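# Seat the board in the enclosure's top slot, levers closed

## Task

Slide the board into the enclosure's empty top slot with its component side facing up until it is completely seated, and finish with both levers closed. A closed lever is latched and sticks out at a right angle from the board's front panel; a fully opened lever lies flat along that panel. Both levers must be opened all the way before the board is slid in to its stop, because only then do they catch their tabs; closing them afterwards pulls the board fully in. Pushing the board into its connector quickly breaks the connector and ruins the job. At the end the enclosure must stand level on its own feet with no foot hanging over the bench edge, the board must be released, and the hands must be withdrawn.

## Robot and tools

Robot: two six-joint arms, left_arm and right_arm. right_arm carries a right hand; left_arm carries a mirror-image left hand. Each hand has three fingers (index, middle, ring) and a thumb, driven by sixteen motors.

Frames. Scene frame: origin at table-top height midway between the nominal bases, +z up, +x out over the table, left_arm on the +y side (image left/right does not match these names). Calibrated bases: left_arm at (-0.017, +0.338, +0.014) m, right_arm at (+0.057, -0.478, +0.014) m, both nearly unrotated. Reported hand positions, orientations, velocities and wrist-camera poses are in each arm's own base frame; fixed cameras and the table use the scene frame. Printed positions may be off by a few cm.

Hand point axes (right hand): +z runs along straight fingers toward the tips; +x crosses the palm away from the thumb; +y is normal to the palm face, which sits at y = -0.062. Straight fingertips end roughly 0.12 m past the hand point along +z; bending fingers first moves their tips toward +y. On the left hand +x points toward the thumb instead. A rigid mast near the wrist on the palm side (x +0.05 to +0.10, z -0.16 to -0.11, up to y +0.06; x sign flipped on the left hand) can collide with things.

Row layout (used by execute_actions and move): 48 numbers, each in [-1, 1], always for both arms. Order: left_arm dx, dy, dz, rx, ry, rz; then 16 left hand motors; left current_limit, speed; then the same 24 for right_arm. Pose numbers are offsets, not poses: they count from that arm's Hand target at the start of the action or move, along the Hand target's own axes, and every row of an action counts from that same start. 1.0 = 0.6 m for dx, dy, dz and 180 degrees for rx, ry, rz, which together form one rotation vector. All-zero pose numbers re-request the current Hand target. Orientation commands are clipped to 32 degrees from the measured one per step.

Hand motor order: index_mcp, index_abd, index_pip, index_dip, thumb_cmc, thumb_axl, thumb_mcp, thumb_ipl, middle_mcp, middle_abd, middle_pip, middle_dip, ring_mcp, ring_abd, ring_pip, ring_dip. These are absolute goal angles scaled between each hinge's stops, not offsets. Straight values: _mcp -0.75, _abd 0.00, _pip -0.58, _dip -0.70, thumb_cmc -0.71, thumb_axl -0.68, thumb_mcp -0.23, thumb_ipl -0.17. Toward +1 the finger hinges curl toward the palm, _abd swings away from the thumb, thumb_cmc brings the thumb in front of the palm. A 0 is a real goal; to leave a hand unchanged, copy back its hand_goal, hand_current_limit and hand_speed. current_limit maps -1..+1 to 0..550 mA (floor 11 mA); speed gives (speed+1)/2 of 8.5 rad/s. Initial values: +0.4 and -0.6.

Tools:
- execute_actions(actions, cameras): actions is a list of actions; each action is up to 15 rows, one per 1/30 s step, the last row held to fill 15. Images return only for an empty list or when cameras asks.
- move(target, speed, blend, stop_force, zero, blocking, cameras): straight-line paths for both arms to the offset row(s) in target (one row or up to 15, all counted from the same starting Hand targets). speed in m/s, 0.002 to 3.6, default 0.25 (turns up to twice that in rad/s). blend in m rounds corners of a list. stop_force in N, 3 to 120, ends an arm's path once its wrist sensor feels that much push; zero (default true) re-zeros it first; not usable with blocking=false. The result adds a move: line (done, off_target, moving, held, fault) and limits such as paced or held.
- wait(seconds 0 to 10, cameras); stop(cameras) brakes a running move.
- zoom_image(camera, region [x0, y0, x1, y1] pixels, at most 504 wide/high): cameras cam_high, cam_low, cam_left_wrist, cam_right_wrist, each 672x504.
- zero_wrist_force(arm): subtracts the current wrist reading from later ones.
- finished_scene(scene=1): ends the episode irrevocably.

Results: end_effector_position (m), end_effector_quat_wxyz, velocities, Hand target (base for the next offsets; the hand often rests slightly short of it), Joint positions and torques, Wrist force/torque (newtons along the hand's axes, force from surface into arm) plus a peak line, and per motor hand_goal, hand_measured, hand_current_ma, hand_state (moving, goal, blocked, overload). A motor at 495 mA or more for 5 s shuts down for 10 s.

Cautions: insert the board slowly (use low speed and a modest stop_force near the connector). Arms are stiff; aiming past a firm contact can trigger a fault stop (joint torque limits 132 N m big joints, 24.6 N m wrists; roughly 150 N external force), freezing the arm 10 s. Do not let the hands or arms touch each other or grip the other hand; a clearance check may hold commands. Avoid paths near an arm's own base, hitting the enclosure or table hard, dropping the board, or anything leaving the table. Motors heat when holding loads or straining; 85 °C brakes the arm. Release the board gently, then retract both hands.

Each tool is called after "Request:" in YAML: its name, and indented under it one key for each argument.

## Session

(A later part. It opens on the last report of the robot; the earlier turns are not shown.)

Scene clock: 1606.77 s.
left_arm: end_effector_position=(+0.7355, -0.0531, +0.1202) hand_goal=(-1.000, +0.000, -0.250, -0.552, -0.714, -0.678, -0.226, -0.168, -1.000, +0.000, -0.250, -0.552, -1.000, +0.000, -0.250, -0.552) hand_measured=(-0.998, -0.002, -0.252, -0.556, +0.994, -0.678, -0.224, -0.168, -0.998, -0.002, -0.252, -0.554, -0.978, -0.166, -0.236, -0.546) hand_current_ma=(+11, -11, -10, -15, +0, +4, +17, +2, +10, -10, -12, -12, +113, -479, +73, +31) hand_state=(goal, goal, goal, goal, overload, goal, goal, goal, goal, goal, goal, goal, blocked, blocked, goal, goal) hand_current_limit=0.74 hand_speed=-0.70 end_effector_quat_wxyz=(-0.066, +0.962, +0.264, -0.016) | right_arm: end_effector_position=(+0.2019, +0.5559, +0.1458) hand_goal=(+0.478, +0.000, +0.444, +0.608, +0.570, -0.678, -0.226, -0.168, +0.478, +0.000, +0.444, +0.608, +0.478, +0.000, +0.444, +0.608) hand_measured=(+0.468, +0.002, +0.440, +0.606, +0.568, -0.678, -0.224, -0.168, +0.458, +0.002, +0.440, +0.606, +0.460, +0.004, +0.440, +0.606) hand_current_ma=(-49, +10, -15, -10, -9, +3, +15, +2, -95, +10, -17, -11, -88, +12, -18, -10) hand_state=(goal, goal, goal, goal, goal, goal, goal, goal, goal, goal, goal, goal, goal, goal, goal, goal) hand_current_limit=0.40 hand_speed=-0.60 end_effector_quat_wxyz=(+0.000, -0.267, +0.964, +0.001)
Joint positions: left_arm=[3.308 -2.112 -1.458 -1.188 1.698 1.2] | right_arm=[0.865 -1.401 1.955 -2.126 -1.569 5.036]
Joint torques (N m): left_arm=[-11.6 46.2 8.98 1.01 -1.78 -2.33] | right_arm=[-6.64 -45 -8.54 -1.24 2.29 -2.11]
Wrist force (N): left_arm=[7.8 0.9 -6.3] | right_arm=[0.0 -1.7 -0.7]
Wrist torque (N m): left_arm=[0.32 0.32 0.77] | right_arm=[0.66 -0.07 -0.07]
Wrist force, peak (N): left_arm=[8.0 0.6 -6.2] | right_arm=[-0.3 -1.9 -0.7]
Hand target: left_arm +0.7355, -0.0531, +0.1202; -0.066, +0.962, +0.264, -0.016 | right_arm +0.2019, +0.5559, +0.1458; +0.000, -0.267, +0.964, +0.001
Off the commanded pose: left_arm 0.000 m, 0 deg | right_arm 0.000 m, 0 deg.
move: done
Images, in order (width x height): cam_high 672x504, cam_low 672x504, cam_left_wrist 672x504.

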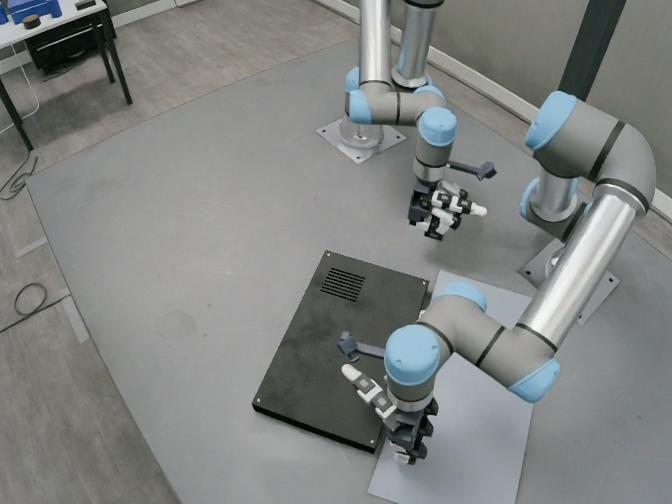

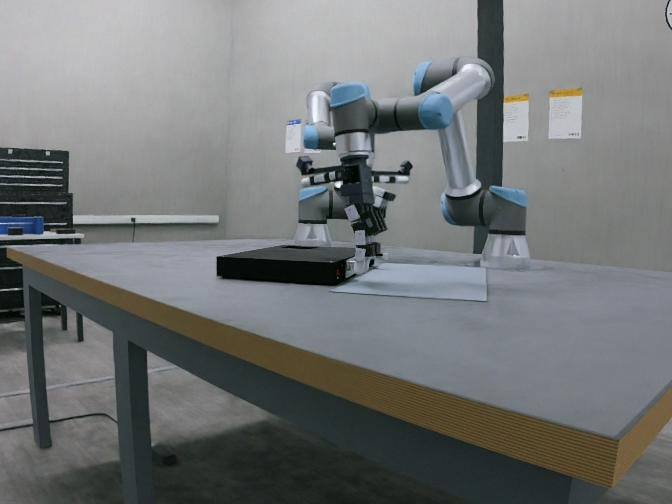

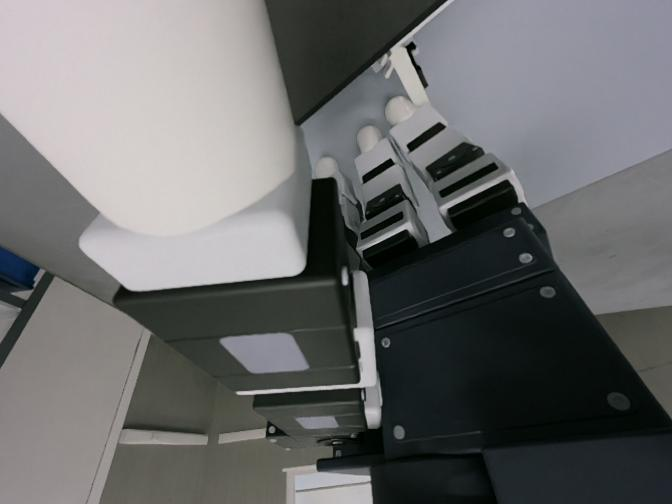

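Request:
execute_actions:
  actions: []

Request:
zoom_image:
  camera: "cam_left_wrist"
  region: [330, 0, 450, 110]

Request:
zoom_image:
  camera: "cam_high"
  region: [330, 330, 450, 440]

Scene clock: 1631.73 s.
left_arm: end_effector_position=(+0.7355, -0.0531, +0.1202) hand_goal=(-1.000, +0.000, -0.250, -0.552, -0.714, -0.678, -0.226, -0.168, -1.000, +0.000, -0.250, -0.552, -1.000, +0.000, -0.250, -0.552) hand_measured=(-0.998, -0.002, -0.252, -0.556, +0.994, -0.678, -0.224, -0.168, -0.998, -0.002, -0.252, -0.554, -0.978, -0.166, -0.236, -0.546) hand_current_ma=(+11, -11, -10, -15, +0, +4, +17, +2, +10, -10, -12, -12, +113, -479, +73, +31) hand_state=(goal, goal, goal, goal, overload, goal, goal, goal, goal, goal, goal, goal, blocked, blocked, goal, goal) hand_current_limit=0.74 hand_speed=-0.70 end_effector_quat_wxyz=(-0.066, +0.962, +0.264, -0.016) | right_arm: end_effector_position=(+0.2019, +0.5559, +0.1458) hand_goal=(+0.478, +0.000, +0.444, +0.608, +0.570, -0.678, -0.226, -0.168, +0.478, +0.000, +0.444, +0.608, +0.478, +0.000, +0.444, +0.608) hand_measured=(+0.468, +0.002, +0.440, +0.606, +0.568, -0.678, -0.224, -0.168, +0.458, +0.002, +0.440, +0.606, +0.460, +0.004, +0.440, +0.606) hand_current_ma=(-49, +10, -15, -10, -9, +3, +15, +2, -95, +10, -17, -11, -88, +12, -18, -10) hand_state=(goal, goal, goal, goal, goal, goal, goal, goal, goal, goal, goal, goal, goal, goal, goal, goal) hand_current_limit=0.40 hand_speed=-0.60 end_effector_quat_wxyz=(+0.000, -0.267, +0.964, +0.001)
Joint positions: left_arm=[3.308 -2.112 -1.458 -1.188 1.698 1.2] | right_arm=[0.865 -1.401 1.955 -2.126 -1.569 5.036]
Joint velocities: within noise
Joint torques (N m): left_arm=[-13.3 45.88 9.19 0.94 -1.72 -2.25] | right_arm=[-5.65 -45.09 -8.24 -1.21 2.26 -2.13]
Wrist force (N): left_arm=[7.8 1.0 -5.4] | right_arm=[-0.1 -1.7 -0.5]
Wrist torque (N m): left_arm=[0.29 0.32 0.77] | right_arm=[0.65 -0.07 -0.07]
Wrist force, peak (N): left_arm=[7.7 1.1 -6.3] | right_arm=[-0.3 -2.0 -0.4]
Hand target: left_arm +0.7355, -0.0531, +0.1202; -0.066, +0.962, +0.264, -0.016 | right_arm +0.2019, +0.5559, +0.1458; +0.000, -0.267, +0.964, +0.001
Off the commanded pose: left_arm 0.000 m, 0 deg | right_arm 0.000 m, 0 deg.

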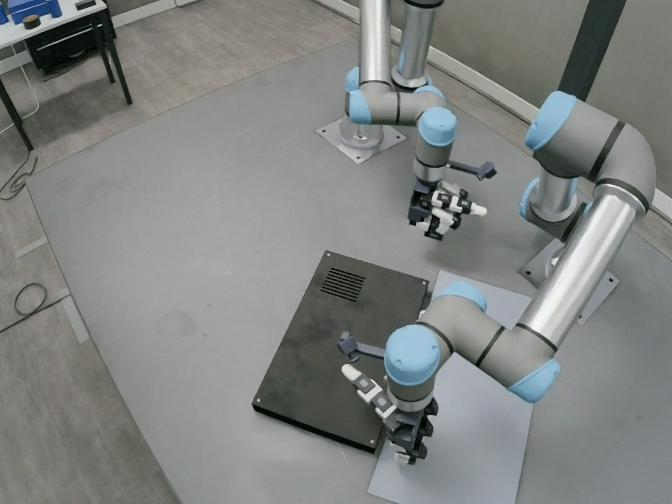

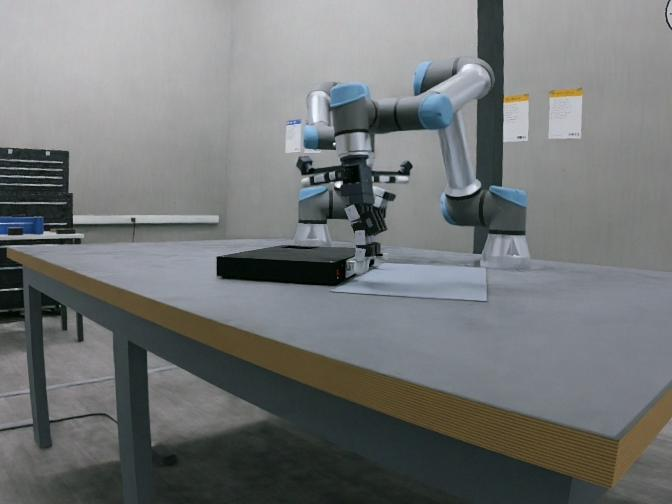

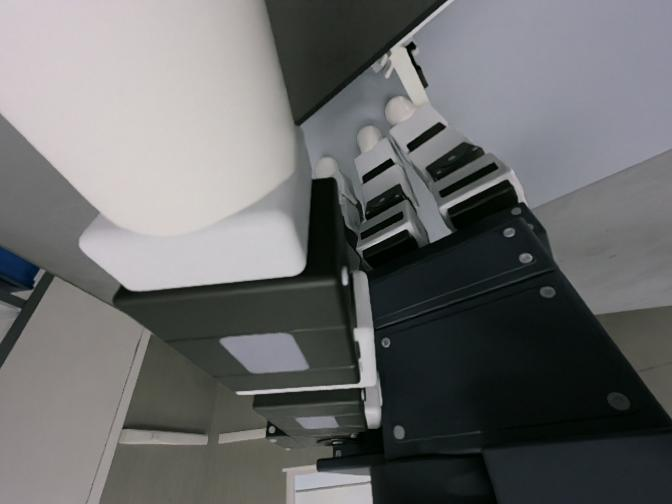

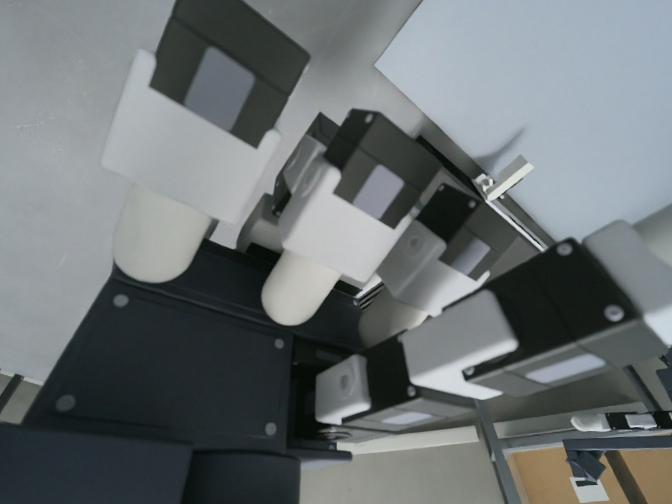

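Scaled by 4.200 from the camera's 672x504 image, which has a finer 960x720 frame.

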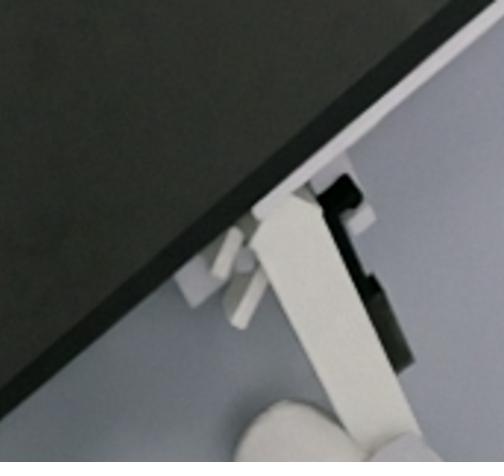

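Scaled by 4.200 from the camera's 672x504 image, which has a finer 960x720 frame.

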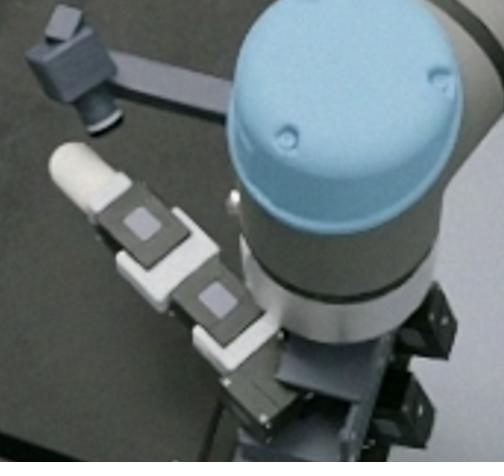

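Request:
move:
  target: [-0.0267,-0.0099,0.0014,0,0,0,-1,0,-0.25,-0.551,-0.714,-0.678,-0.226,-0.168,-1,0,-0.25,-0.551,-1,0,-0.25,-0.551,0.74,-0.7,0,0,0,0,0,0,0.479,0,0.445,0.609,0.571,-0.678,-0.226,-0.168,0.479,0,0.445,0.609,0.479,0,0.445,0.609,0.4,-0.6]
  speed: 0.01
  stop_force: 30
  cameras: ["cam_left_wrist","cam_high"]

Request:
zoom_image:
  camera: "cam_left_wrist"
  region: [330, 0, 450, 110]

Scene clock: 1639.50 s.
left_arm: end_effector_position=(+0.7187, -0.0561, +0.1202) hand_goal=(-1.000, +0.000, -0.250, -0.552, -0.714, -0.678, -0.226, -0.168, -1.000, +0.000, -0.250, -0.552, -1.000, +0.000, -0.250, -0.552) hand_measured=(-0.998, -0.002, -0.252, -0.556, +0.994, -0.678, -0.224, -0.168, -0.980, -0.168, -0.236, -0.548, -0.940, -0.354, -0.248, -0.554) hand_current_ma=(+11, -11, -10, -15, +0, +4, +17, +2, +104, -479, +64, +15, +315, -479, +10, -11) hand_state=(goal, goal, goal, goal, overload, goal, goal, goal, goal, blocked, goal, goal, blocked, blocked, goal, goal) hand_current_limit=0.74 hand_speed=-0.70 end_effector_quat_wxyz=(-0.066, +0.962, +0.264, -0.016) | right_arm: end_effector_position=(+0.2019, +0.5559, +0.1458) hand_goal=(+0.478, +0.000, +0.444, +0.608, +0.570, -0.678, -0.226, -0.168, +0.478, +0.000, +0.444, +0.608, +0.478, +0.000, +0.444, +0.608) hand_measured=(+0.468, +0.002, +0.440, +0.606, +0.568, -0.678, -0.224, -0.168, +0.458, +0.002, +0.440, +0.606, +0.460, +0.004, +0.440, +0.606) hand_current_ma=(-49, +10, -15, -10, -9, +3, +15, +2, -95, +10, -17, -11, -88, +12, -18, -10) hand_state=(goal, goal, goal, goal, goal, goal, goal, goal, goal, goal, goal, goal, goal, goal, goal, goal) hand_current_limit=0.40 hand_speed=-0.60 end_effector_quat_wxyz=(+0.000, -0.267, +0.964, +0.001)
Joint positions: left_arm=[3.308 -2.076 -1.516 -1.166 1.698 1.2] | right_arm=[0.865 -1.401 1.955 -2.126 -1.569 5.036]
Joint torques (N m): left_arm=[-15.32 44.79 5.14 -2.71 -1.83 -2.18] | right_arm=[-5.96 -44.67 -8.4 -1.18 2.3 -2]
Wrist force (N): left_arm=[20.2 4.1 -1.4] | right_arm=[-0.2 -1.4 -0.5]
Wrist torque (N m): left_arm=[-0.28 1.76 1.46] | right_arm=[0.69 -0.06 -0.07]
Wrist force, peak (N): left_arm=[20.2 4.2 -1.7] | right_arm=[-0.1 -2.0 -0.6]
Hand target: left_arm +0.7187, -0.0561, +0.1202; -0.066, +0.962, +0.264, -0.016 | right_arm +0.2019, +0.5559, +0.1458; +0.000, -0.267, +0.964, +0.001
Off the commanded pose: left_arm 0.000 m, 0 deg | right_arm 0.000 m, 0 deg.
move: done
Images, in order (width x height): cam_high 672x504, cam_left_wrist 672x504.

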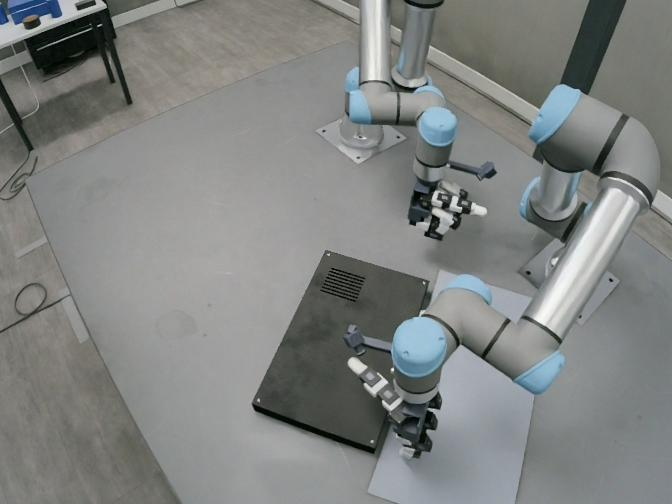

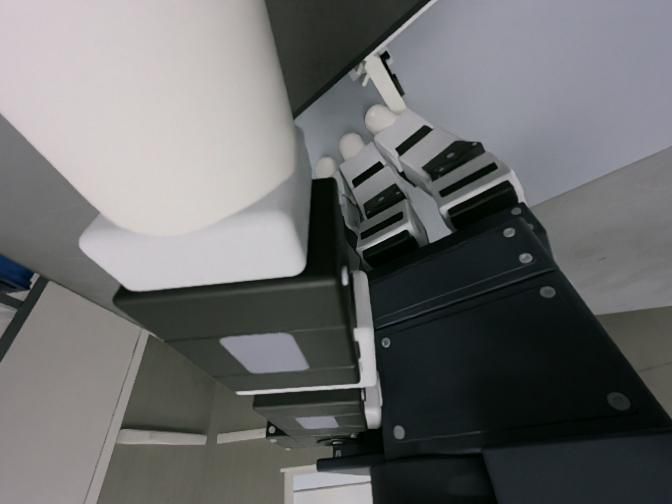

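Scaled by 4.200 from the camera's 672x504 image, which has a finer 960x720 frame.

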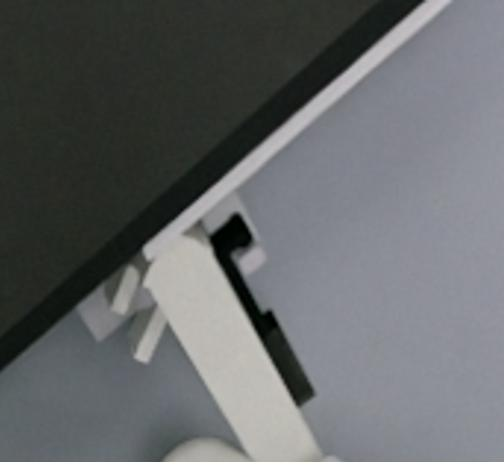

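Request:
move:
  target: [-0.0133,-0.005,0.0007,0,0,0,-1,0,-0.25,-0.551,-0.714,-0.678,-0.226,-0.168,-1,0,-0.25,-0.551,-1,0,-0.25,-0.551,0.74,-0.7,0,0,0,0,0,0,0.479,0,0.445,0.609,0.571,-0.678,-0.226,-0.168,0.479,0,0.445,0.609,0.479,0,0.445,0.609,0.4,-0.6]
  speed: 0.01
  stop_force: 30
  cameras: ["cam_left_wrist","cam_high"]

Request:
zoom_image:
  camera: "cam_left_wrist"
  region: [330, 0, 450, 110]

Scene clock: 1646.33 s.
left_arm: end_effector_position=(+0.7103, -0.0576, +0.1201) hand_goal=(-1.000, +0.000, -0.250, -0.552, -0.714, -0.678, -0.226, -0.168, -1.000, +0.000, -0.250, -0.552, -1.000, +0.000, -0.250, -0.552) hand_measured=(-0.992, -0.070, -0.246, -0.552, +0.994, -0.678, -0.224, -0.168, -0.976, -0.260, -0.230, -0.544, -0.924, -0.432, -0.262, -0.560) hand_current_ma=(+43, -305, +19, -2, +0, +4, +17, +2, +129, -479, +101, +40, +399, -479, -56, -40) hand_state=(goal, blocked, goal, goal, overload, goal, goal, goal, blocked, blocked, blocked, goal, blocked, blocked, goal, goal) hand_current_limit=0.74 hand_speed=-0.70 end_effector_quat_wxyz=(-0.066, +0.962, +0.264, -0.016) | right_arm: end_effector_position=(+0.2019, +0.5559, +0.1458) hand_goal=(+0.478, +0.000, +0.444, +0.608, +0.570, -0.678, -0.226, -0.168, +0.478, +0.000, +0.444, +0.608, +0.478, +0.000, +0.444, +0.608) hand_measured=(+0.468, +0.002, +0.440, +0.606, +0.568, -0.678, -0.224, -0.168, +0.458, +0.002, +0.440, +0.606, +0.460, +0.004, +0.440, +0.606) hand_current_ma=(-49, +10, -15, -10, -9, +3, +15, +2, -95, +10, -17, -11, -88, +12, -18, -10) hand_state=(goal, goal, goal, goal, goal, goal, goal, goal, goal, goal, goal, goal, goal, goal, goal, goal) hand_current_limit=0.40 hand_speed=-0.60 end_effector_quat_wxyz=(+0.000, -0.267, +0.964, +0.001)
Joint positions: left_arm=[3.308 -2.058 -1.545 -1.155 1.698 1.2] | right_arm=[0.865 -1.401 1.955 -2.126 -1.569 5.036]
Joint torques (N m): left_arm=[-17.17 42.38 -3.95 -6.21 -1.45 -1.74] | right_arm=[-5.42 -45.21 -8.44 -1.34 2.2 -1.93]
Wrist force (N): left_arm=[31.3 5.2 -4.6] | right_arm=[0.0 -1.5 -0.6]
Wrist torque (N m): left_arm=[-0.19 2.72 2.16] | right_arm=[0.68 -0.08 -0.06]
Wrist force, peak (N): left_arm=[31.3 5.2 -4.6] | right_arm=[-0.2 -1.9 -0.6]
Hand target: left_arm +0.7103, -0.0576, +0.1201; -0.066, +0.962, +0.264, -0.016 | right_arm +0.2019, +0.5559, +0.1458; +0.000, -0.267, +0.964, +0.001
Off the commanded pose: left_arm 0.000 m, 0 deg | right_arm 0.000 m, 0 deg.
move: done
Images, in order (width x height): cam_high 672x504, cam_left_wrist 672x504.

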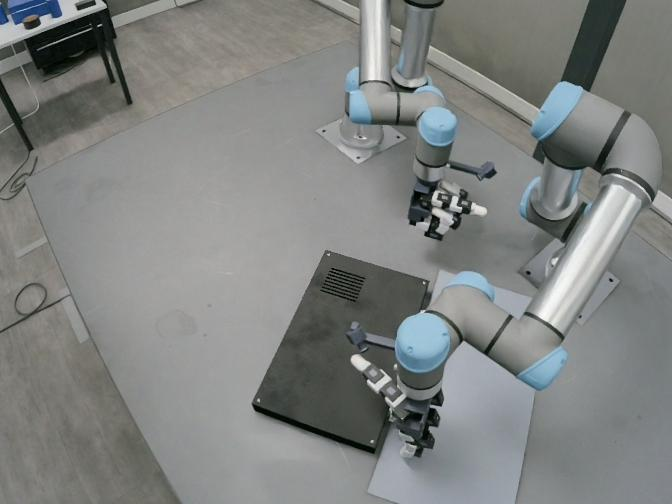

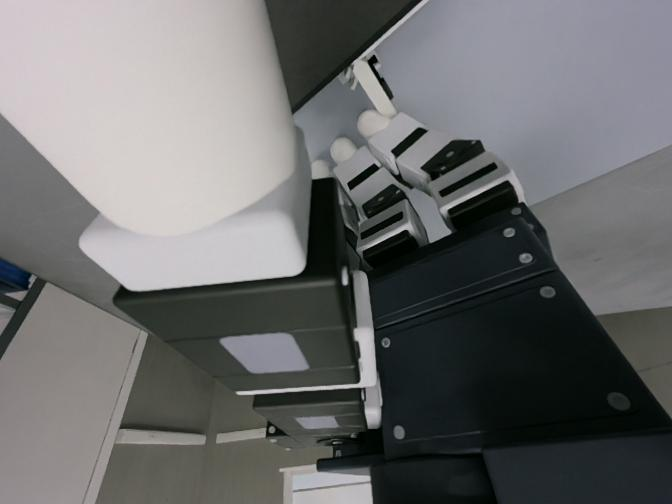

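Scaled by 4.200 from the camera's 672x504 image, which has a finer 960x720 frame.

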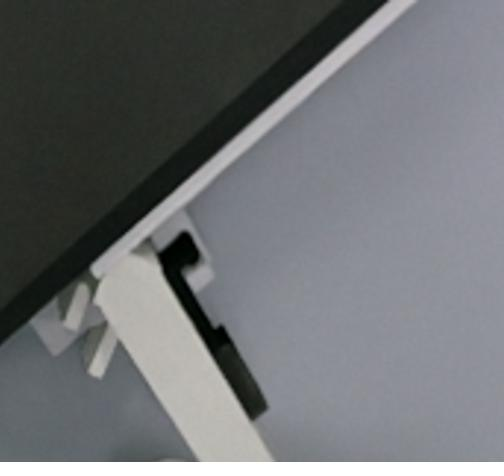

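Request:
move:
  target: [0.1,0,0,0,0,0,-1,0,-0.25,-0.551,-0.714,-0.678,-0.226,-0.168,-1,0,-0.25,-0.551,-1,0,-0.25,-0.551,0.74,-0.7,0,0,0,0,0,0,0.479,0,0.445,0.609,0.571,-0.678,-0.226,-0.168,0.479,0,0.445,0.609,0.479,0,0.445,0.609,0.4,-0.6]
  speed: 0.05
  cameras: ["cam_left_wrist","cam_high","cam_low"]

Request:
zoom_image:
  camera: "cam_left_wrist"
  region: [340, 0, 500, 130]

Request:
zoom_image:
  camera: "cam_high"
  region: [370, 380, 440, 440]

Request:
zoom_image:
  camera: "cam_low"
  region: [330, 240, 400, 290]

Scene clock: 1654.00 s.
left_arm: end_effector_position=(+0.7618, -0.0271, +0.1203) hand_goal=(-1.000, +0.000, -0.250, -0.552, -0.714, -0.678, -0.226, -0.168, -1.000, +0.000, -0.250, -0.552, -1.000, +0.000, -0.250, -0.552) hand_measured=(-0.994, -0.004, -0.248, -0.552, +0.994, -0.678, -0.224, -0.168, -0.990, -0.002, -0.250, -0.552, -0.988, -0.004, -0.246, -0.550) hand_current_ma=(+34, -13, +6, -2, +0, +4, +17, +2, +55, -12, +2, +4, +57, -13, +17, +11) hand_state=(goal, goal, goal, goal, overload, goal, goal, goal, goal, goal, goal, goal, goal, goal, goal, goal) hand_current_limit=0.74 hand_speed=-0.70 end_effector_quat_wxyz=(-0.066, +0.962, +0.264, -0.016) | right_arm: end_effector_position=(+0.2019, +0.5559, +0.1458) hand_goal=(+0.478, +0.000, +0.444, +0.608, +0.570, -0.678, -0.226, -0.168, +0.478, +0.000, +0.444, +0.608, +0.478, +0.000, +0.444, +0.608) hand_measured=(+0.468, +0.002, +0.440, +0.606, +0.568, -0.678, -0.224, -0.168, +0.458, +0.002, +0.440, +0.606, +0.460, +0.004, +0.440, +0.606) hand_current_ma=(-49, +10, -15, -10, -9, +3, +15, +2, -95, +10, -17, -11, -88, +12, -18, -10) hand_state=(goal, goal, goal, goal, goal, goal, goal, goal, goal, goal, goal, goal, goal, goal, goal, goal) hand_current_limit=0.40 hand_speed=-0.60 end_effector_quat_wxyz=(+0.000, -0.267, +0.964, +0.001)
Joint positions: left_arm=[3.339 -2.171 -1.363 -1.22 1.699 1.231] | right_arm=[0.865 -1.401 1.955 -2.126 -1.569 5.036]
Joint torques (N m): left_arm=[11.64 38.08 34.16 0.69 1.71 2.09] | right_arm=[-5.99 -44.64 -8.85 -1.22 2.29 -1.78]
Wrist force (N): left_arm=[0.0 0.3 -1.9] | right_arm=[-0.2 -1.8 -0.6]
Wrist torque (N m): left_arm=[0.18 -0.02 0.06] | right_arm=[0.63 -0.05 -0.08]
Wrist force, peak (N): left_arm=[31.4 5.1 -4.8] | right_arm=[0.0 -2.0 -0.3]
Hand target: left_arm +0.7619, -0.0270, +0.1203; -0.066, +0.962, +0.264, -0.016 | right_arm +0.2019, +0.5559, +0.1458; +0.000, -0.267, +0.964, +0.001
Off the commanded pose: left_arm 0.000 m, 0 deg | right_arm 0.000 m, 0 deg.
move: done
Images, in order (width x height): cam_high 672x504, cam_low 672x504, cam_left_wrist 672x504.

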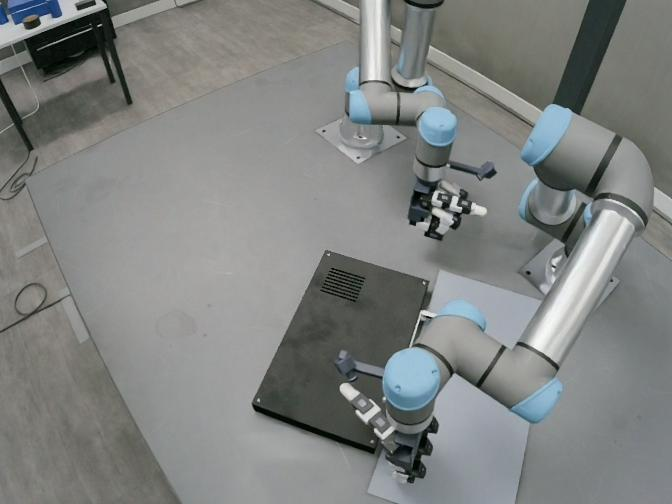

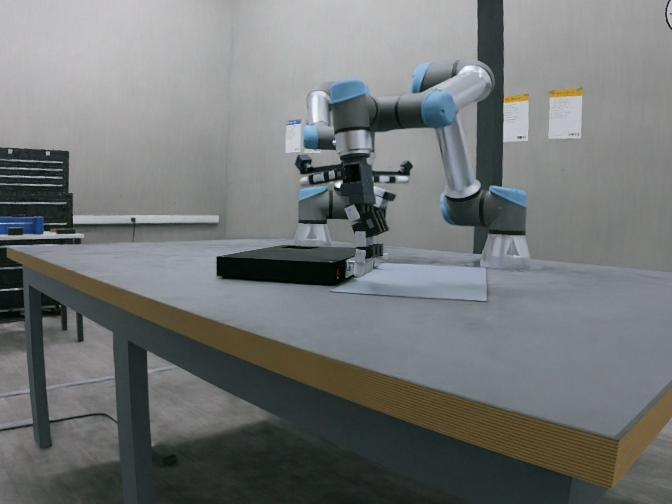

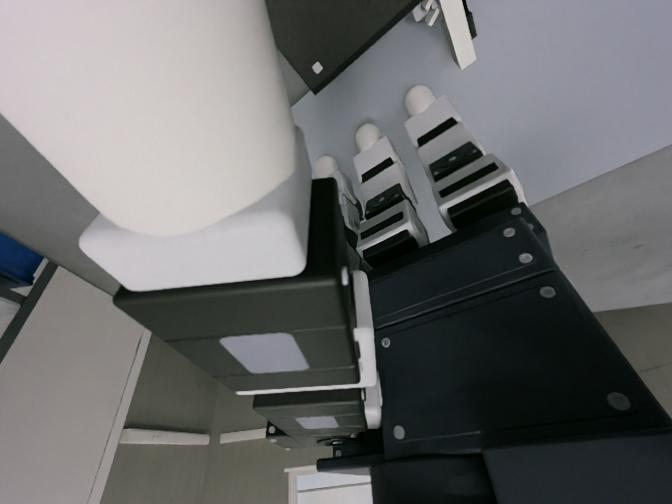

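Scaled by 3.150 from the camera's 672x504 image, which has a finer 960x720 frame.

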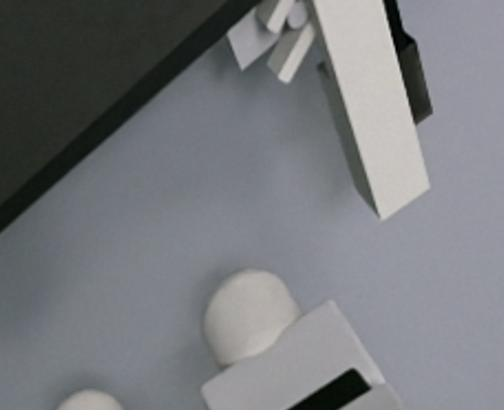

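Scaled by 7.200 from the camera's 672x504 image, which has a finer 960x720 frame.

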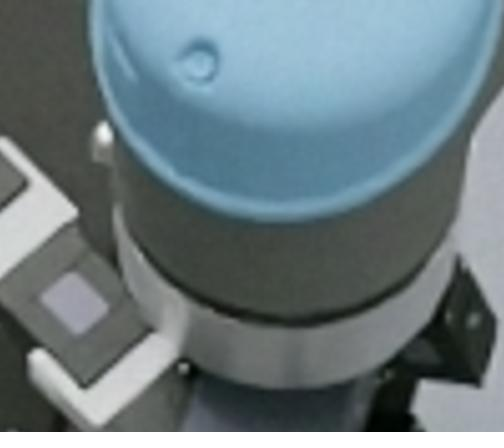

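Scaled by 7.200 from the camera's 672x504 image, which has a finer 960x720 frame.

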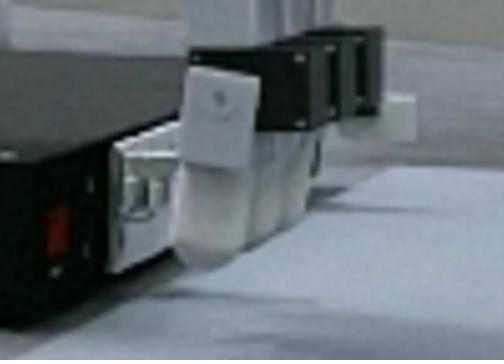

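Request:
move:
  target:
    - [0,-0.0137,-0.0991,0,0,0,-1,0,-0.25,-0.551,-0.714,-0.678,-0.226,-0.168,-1,0,-0.25,-0.551,-1,0,-0.25,-0.551,0.74,-0.7,0,0,0,0,0,0,0.479,0,0.445,0.609,0.571,-0.678,-0.226,-0.168,0.479,0,0.445,0.609,0.479,0,0.445,0.609,0.4,-0.6]
    - [-0.0467,0.0088,-0.1022,0,0,0,-1,0,-0.25,-0.551,-0.714,-0.678,-0.226,-0.168,-1,0,-0.25,-0.551,-1,0,-0.25,-0.551,0.74,-0.7,0,0,0,0,0,0,0.479,0,0.445,0.609,0.571,-0.678,-0.226,-0.168,0.479,0,0.445,0.609,0.479,0,0.445,0.609,0.4,-0.6]
  speed: 0.06
  blend: [0.01,0]
  cameras: ["cam_left_wrist","cam_high","cam_low"]

Request:
zoom_image:
  camera: "cam_left_wrist"
  region: [340, 0, 440, 100]

Request:
zoom_image:
  camera: "cam_low"
  region: [330, 240, 400, 290]

Scene clock: 1661.10 s.
left_arm: end_effector_position=(+0.7446, -0.0529, +0.1803) hand_goal=(-1.000, +0.000, -0.250, -0.552, -0.714, -0.678, -0.226, -0.168, -1.000, +0.000, -0.250, -0.552, -1.000, +0.000, -0.250, -0.552) hand_measured=(-0.994, -0.004, -0.248, -0.552, +0.994, -0.678, -0.224, -0.168, -0.990, -0.002, -0.250, -0.552, -0.990, -0.002, -0.246, -0.550) hand_current_ma=(+34, -13, +6, -2, +0, +4, +17, +2, +54, -12, +2, +4, +55, -12, +17, +11) hand_state=(goal, goal, goal, goal, overload, goal, goal, goal, goal, goal, goal, goal, goal, goal, goal, goal) hand_current_limit=0.74 hand_speed=-0.70 end_effector_quat_wxyz=(-0.066, +0.962, +0.264, -0.016) | right_arm: end_effector_position=(+0.2019, +0.5559, +0.1458) hand_goal=(+0.478, +0.000, +0.444, +0.608, +0.570, -0.678, -0.226, -0.168, +0.478, +0.000, +0.444, +0.608, +0.478, +0.000, +0.444, +0.608) hand_measured=(+0.468, +0.002, +0.440, +0.606, +0.568, -0.678, -0.224, -0.168, +0.458, +0.002, +0.440, +0.606, +0.460, +0.004, +0.440, +0.606) hand_current_ma=(-49, +10, -15, -10, -9, +3, +15, +2, -95, +10, -17, -11, -88, +12, -18, -10) hand_state=(goal, goal, goal, goal, goal, goal, goal, goal, goal, goal, goal, goal, goal, goal, goal, goal) hand_current_limit=0.40 hand_speed=-0.60 end_effector_quat_wxyz=(+0.000, -0.267, +0.964, +0.001)
Joint positions: left_arm=[3.307 -2.083 -1.341 -1.335 1.698 1.198] | right_arm=[0.865 -1.401 1.955 -2.126 -1.569 5.036]
Joint torques (N m): left_arm=[-10.79 48.15 18.83 3.82 -1.27 -2.55] | right_arm=[-5.01 -43.89 -9.44 -1.33 2.26 -1.88]
Wrist force (N): left_arm=[0.0 0.5 -1.8] | right_arm=[-0.1 -1.9 -0.5]
Wrist torque (N m): left_arm=[0.17 -0.01 0.22] | right_arm=[0.62 -0.06 -0.07]
Wrist force, peak (N): left_arm=[0.0 0.7 -2.2] | right_arm=[-0.3 -1.9 -0.8]
Hand target: left_arm +0.7445, -0.0530, +0.1803; -0.066, +0.962, +0.264, -0.016 | right_arm +0.2019, +0.5559, +0.1458; +0.000, -0.267, +0.964, +0.001
Off the commanded pose: left_arm 0.000 m, 0 deg | right_arm 0.000 m, 0 deg.
move: done
Images, in order (width x height): cam_high 672x504, cam_low 672x504, cam_left_wrist 672x504.

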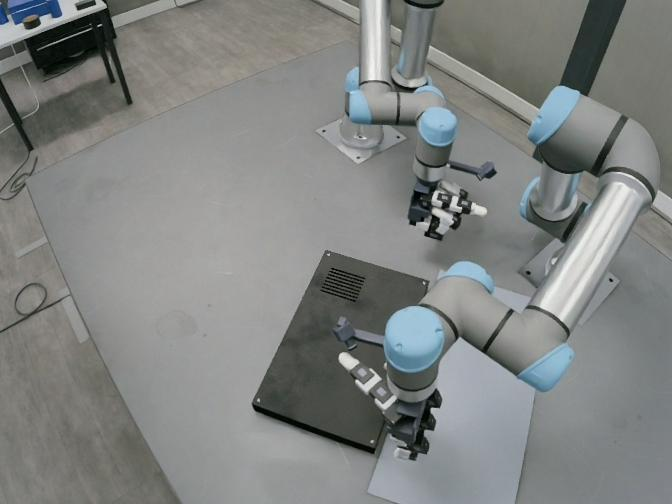

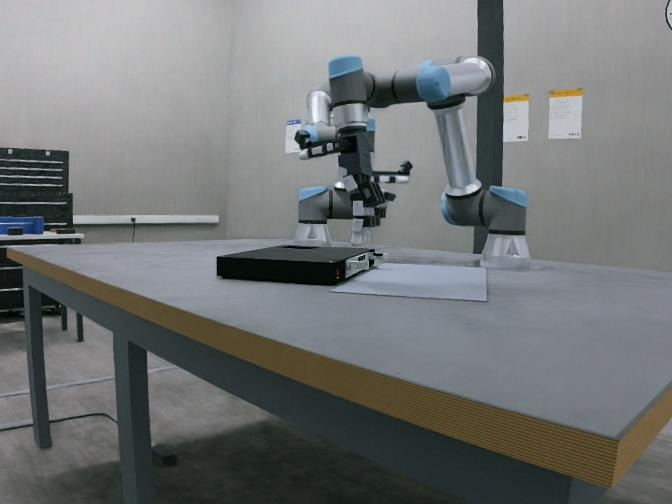

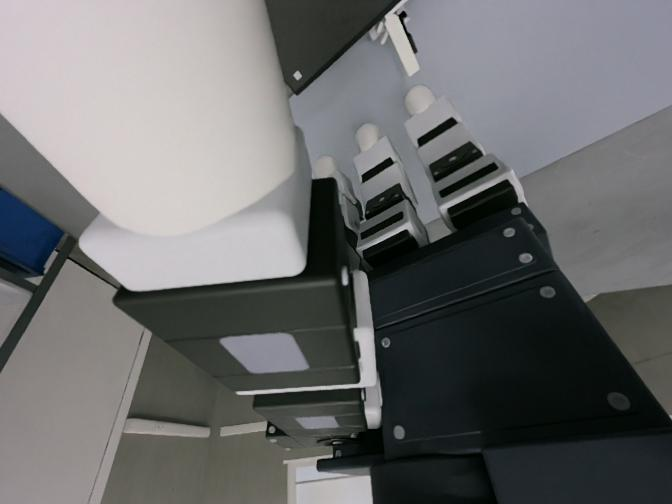

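Scaled by 5.040 from the camera's 672x504 image, which has a finer 960x720 frame.

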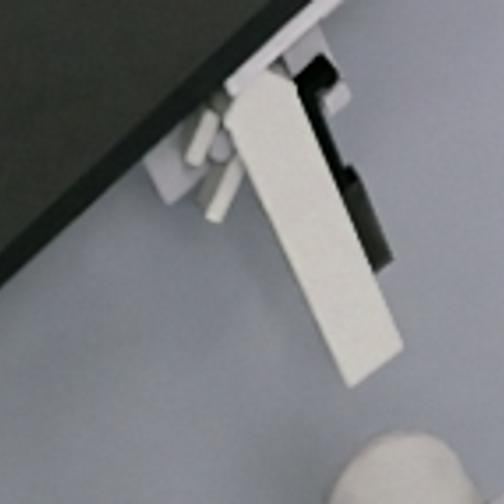

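Scaled by 7.200 from the camera's 672x504 image, which has a finer 960x720 frame.

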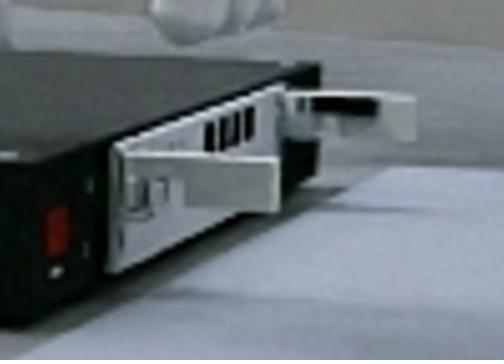

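Request:
move:
  target: [0,-0.254,-0.049,0,0,0,-1,0,-0.25,-0.551,-0.714,-0.678,-0.226,-0.168,-1,0,-0.25,-0.551,-1,0,-0.25,-0.551,0.74,-0.7,0,0,0,0,0,0,0.479,0,0.445,0.609,0.571,-0.678,-0.226,-0.168,0.479,0,0.445,0.609,0.479,0,0.445,0.609,0.4,-0.6]
  speed: 0.1
  cameras: ["cam_left_wrist","cam_high","cam_low"]

Request:
zoom_image:
  camera: "cam_high"
  region: [370, 380, 430, 430]

Request:
zoom_image:
  camera: "cam_high"
  region: [400, 295, 450, 335]

Request:
zoom_image:
  camera: "cam_low"
  region: [330, 240, 400, 290]

Scene clock: 1673.80 s.
left_arm: end_effector_position=(+0.6695, +0.0733, +0.2299) hand_goal=(-1.000, +0.000, -0.250, -0.552, -0.714, -0.678, -0.226, -0.168, -1.000, +0.000, -0.250, -0.552, -1.000, +0.000, -0.250, -0.552) hand_measured=(-0.994, -0.004, -0.248, -0.552, +0.994, -0.678, -0.224, -0.168, -0.990, -0.002, -0.250, -0.552, -0.990, -0.002, -0.246, -0.550) hand_current_ma=(+34, -13, +6, -2, +0, +4, +17, +2, +51, -11, +2, +4, +52, -12, +16, +11) hand_state=(goal, goal, goal, goal, overload, goal, goal, goal, goal, goal, goal, goal, goal, goal, goal, goal) hand_current_limit=0.74 hand_speed=-0.70 end_effector_quat_wxyz=(-0.066, +0.962, +0.264, -0.016) | right_arm: end_effector_position=(+0.2019, +0.5559, +0.1458) hand_goal=(+0.478, +0.000, +0.444, +0.608, +0.570, -0.678, -0.226, -0.168, +0.478, +0.000, +0.444, +0.608, +0.478, +0.000, +0.444, +0.608) hand_measured=(+0.468, +0.002, +0.440, +0.606, +0.568, -0.678, -0.224, -0.168, +0.458, +0.002, +0.440, +0.606, +0.460, +0.004, +0.440, +0.606) hand_current_ma=(-49, +10, -15, -10, -9, +3, +15, +2, -95, +10, -17, -11, -88, +12, -18, -10) hand_state=(goal, goal, goal, goal, goal, goal, goal, goal, goal, goal, goal, goal, goal, goal, goal, goal) hand_current_limit=0.40 hand_speed=-0.60 end_effector_quat_wxyz=(+0.000, -0.267, +0.964, +0.001)
Joint positions: left_arm=[3.525 -1.898 -1.486 -1.345 1.705 1.418] | right_arm=[0.865 -1.401 1.955 -2.126 -1.569 5.036]
Joint torques (N m): left_arm=[11.49 44.76 18.78 0.82 -0.46 2.16] | right_arm=[-5.42 -44.23 -9.55 -1.32 2.31 -1.68]
Wrist force (N): left_arm=[-0.4 1.1 -1.3] | right_arm=[-0.1 -1.6 -0.7]
Wrist torque (N m): left_arm=[0.23 0.06 0.02] | right_arm=[0.68 -0.06 -0.07]
Wrist force, peak (N): left_arm=[-0.6 1.6 -1.8] | right_arm=[-0.1 -1.9 -0.8]
Hand target: left_arm +0.6694, +0.0734, +0.2299; -0.066, +0.962, +0.264, -0.016 | right_arm +0.2019, +0.5559, +0.1458; +0.000, -0.267, +0.964, +0.001
Off the commanded pose: left_arm 0.000 m, 0 deg | right_arm 0.000 m, 0 deg.
move: done
Images, in order (width x height): cam_high 672x504, cam_low 672x504, cam_left_wrist 672x504.

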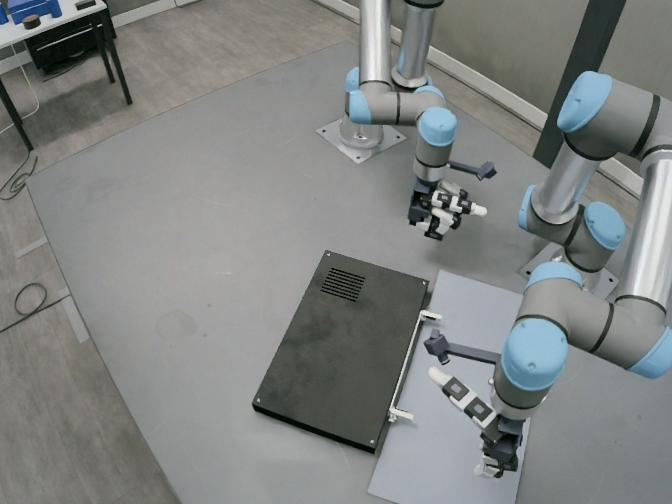

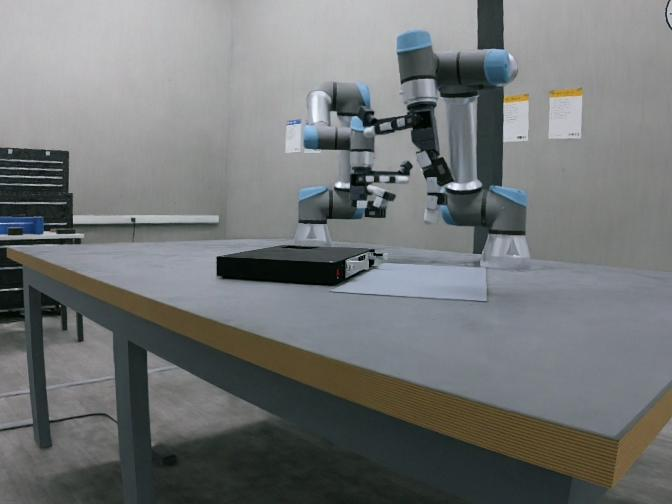

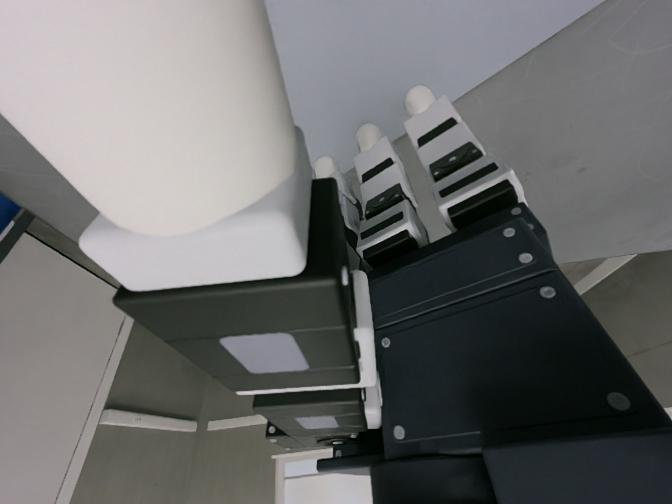

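Scaled by 8.400 from the camera's 672x504 image, which has a finer 960x720 frame.

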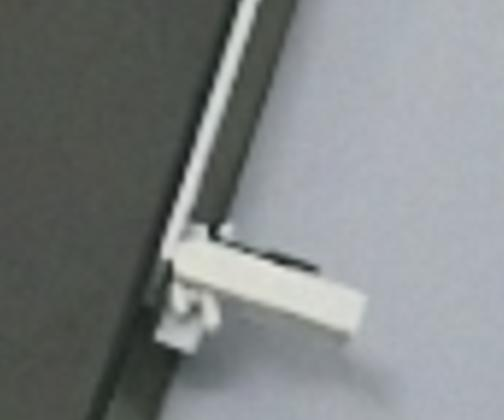

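Scaled by 10.080 from the camera's 672x504 image, which has a finer 960x720 frame.

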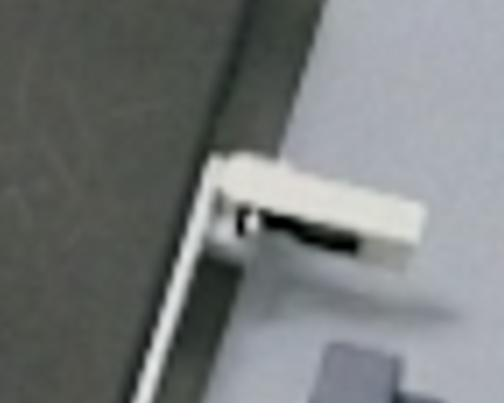

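Scaled by 7.200 from the camera's 672x504 image, which has a finer 960x720 frame.

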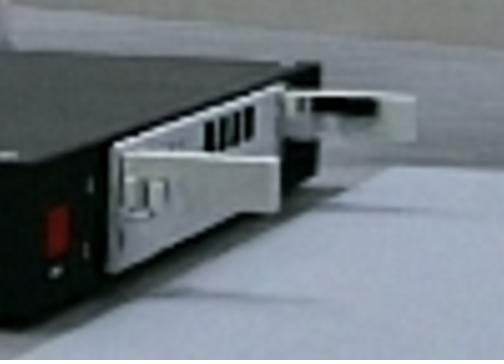

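Request:
zoom_image:
  camera: "cam_high"
  region: [385, 400, 415, 425]

Request:
zoom_image:
  camera: "cam_high"
  region: [415, 305, 445, 330]

Request:
zoom_image:
  camera: "cam_low"
  region: [340, 245, 390, 282]

Scaled by 16.800 from the camera's 672x504 image, which has a finer 960x720 frame.

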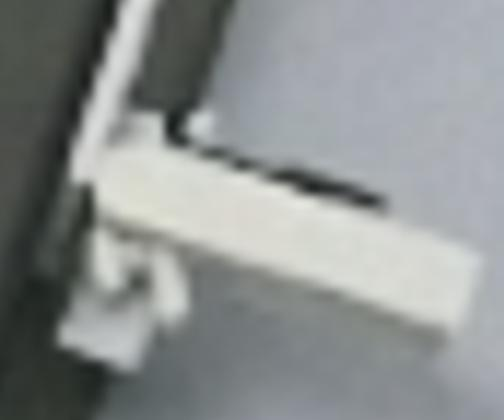

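Scaled by 16.800 from the camera's 672x504 image, which has a finer 960x720 frame.

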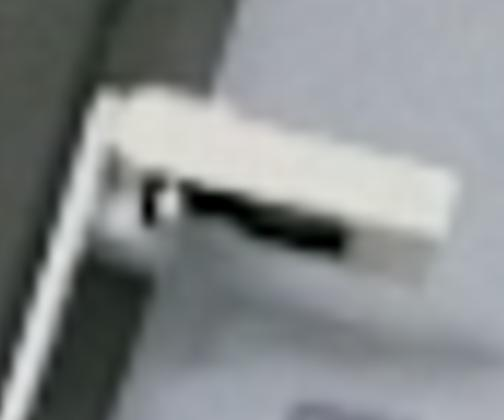

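Scaled by 10.080 from the camera's 672x504 image, which has a finer 960x720 frame.

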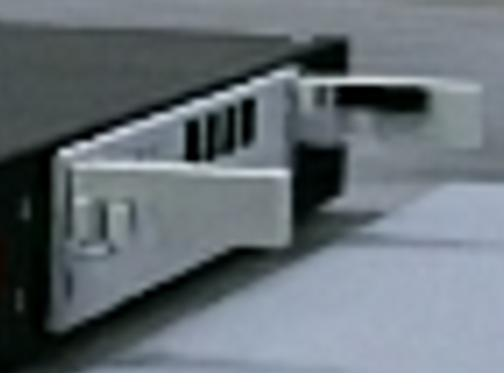

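Request:
move:
  target:
    - [-0.4183,0,0,0,0,0,-1,0,-0.25,-0.551,-0.714,-0.678,-0.226,-0.168,-1,0,-0.25,-0.551,-1,0,-0.25,-0.551,0.74,-0.7,0,0,0,0,0,0,0.479,0,0.445,0.609,0.571,-0.678,-0.226,-0.168,0.479,0,0.445,0.609,0.479,0,0.445,0.609,0.4,-0.6]
    - [-0.4183,0.254,0.049,0,0,0,-1,0,-0.25,-0.551,-0.714,-0.678,-0.226,-0.168,-1,0,-0.25,-0.551,-1,0,-0.25,-0.551,0.74,-0.7,0,0,0,0,0,0,0.479,0,0.445,0.609,0.571,-0.678,-0.226,-0.168,0.479,0,0.445,0.609,0.479,0,0.445,0.609,0.4,-0.6]
  speed: 0.12
  blend: [0.02,0]
  cameras: ["cam_left_wrist","cam_high"]

Request:
zoom_image:
  camera: "cam_left_wrist"
  region: [340, 0, 440, 100]

Scene clock: 1704.77 s.
left_arm: end_effector_position=(+0.5284, -0.1808, +0.1795) hand_goal=(-1.000, +0.000, -0.250, -0.552, -0.714, -0.678, -0.226, -0.168, -1.000, +0.000, -0.250, -0.552, -1.000, +0.000, -0.250, -0.552) hand_measured=(-0.994, -0.002, -0.248, -0.552, +0.994, -0.678, -0.224, -0.168, -0.990, -0.002, -0.250, -0.552, -0.990, -0.002, -0.246, -0.550) hand_current_ma=(+34, -12, +6, -2, +0, +4, +17, +2, +51, -11, +2, +4, +52, -12, +16, +11) hand_state=(goal, goal, goal, goal, overload, goal, goal, goal, goal, goal, goal, goal, goal, goal, goal, goal) hand_current_limit=0.74 hand_speed=-0.70 end_effector_quat_wxyz=(-0.066, +0.962, +0.264, -0.016) | right_arm: end_effector_position=(+0.2019, +0.5559, +0.1458) hand_goal=(+0.478, +0.000, +0.444, +0.608, +0.570, -0.678, -0.226, -0.168, +0.478, +0.000, +0.444, +0.608, +0.478, +0.000, +0.444, +0.608) hand_measured=(+0.468, +0.002, +0.440, +0.606, +0.568, -0.678, -0.224, -0.168, +0.458, +0.002, +0.440, +0.606, +0.460, +0.004, +0.440, +0.606) hand_current_ma=(-49, +10, -15, -10, -9, +3, +15, +2, -95, +10, -17, -11, -88, +12, -18, -10) hand_state=(goal, goal, goal, goal, goal, goal, goal, goal, goal, goal, goal, goal, goal, goal, goal, goal) hand_current_limit=0.40 hand_speed=-0.60 end_effector_quat_wxyz=(+0.000, -0.267, +0.964, +0.001)
Joint positions: left_arm=[3.113 -1.637 -1.929 -1.217 1.687 1.004] | right_arm=[0.865 -1.401 1.955 -2.126 -1.569 5.036]
Joint torques (N m): left_arm=[-11.97 16.89 32.08 3.61 -1.24 -2.64] | right_arm=[-5.48 -43.66 -9.23 -1.31 2.19 -1.66]
Wrist force (N): left_arm=[-0.1 0.1 -1.1] | right_arm=[-0.1 -1.8 -0.8]
Wrist torque (N m): left_arm=[0.07 -0.01 0.21] | right_arm=[0.66 -0.06 -0.07]
Wrist force, peak (N): left_arm=[-0.8 -0.3 -1.9] | right_arm=[-0.1 -2.0 -0.4]
Hand target: left_arm +0.5285, -0.1809, +0.1794; -0.066, +0.962, +0.264, -0.016 | right_arm +0.2019, +0.5559, +0.1458; +0.000, -0.267, +0.964, +0.001
Off the commanded pose: left_arm 0.000 m, 0 deg | right_arm 0.000 m, 0 deg.
move: done
Images, in order (width x height): cam_high 672x504, cam_left_wrist 672x504.

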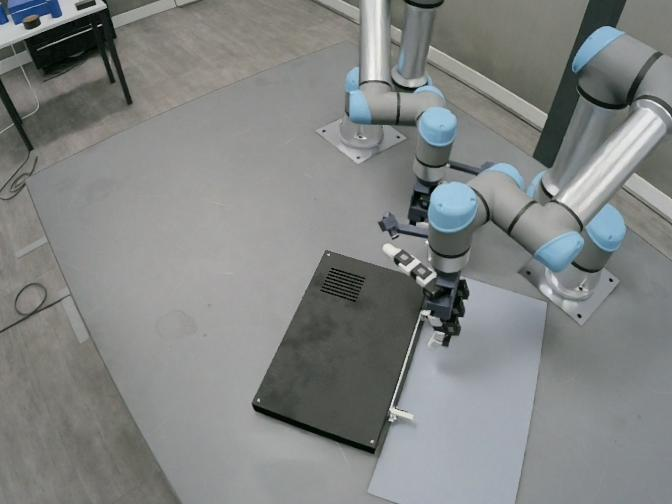

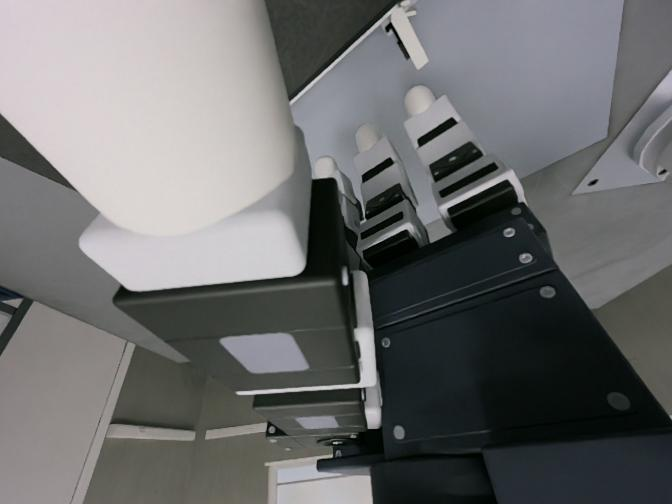

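Scaled by 5.040 from the camera's 672x504 image, which has a finer 960x720 frame.

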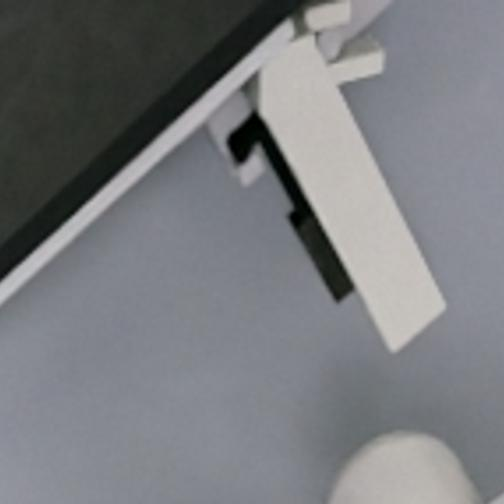

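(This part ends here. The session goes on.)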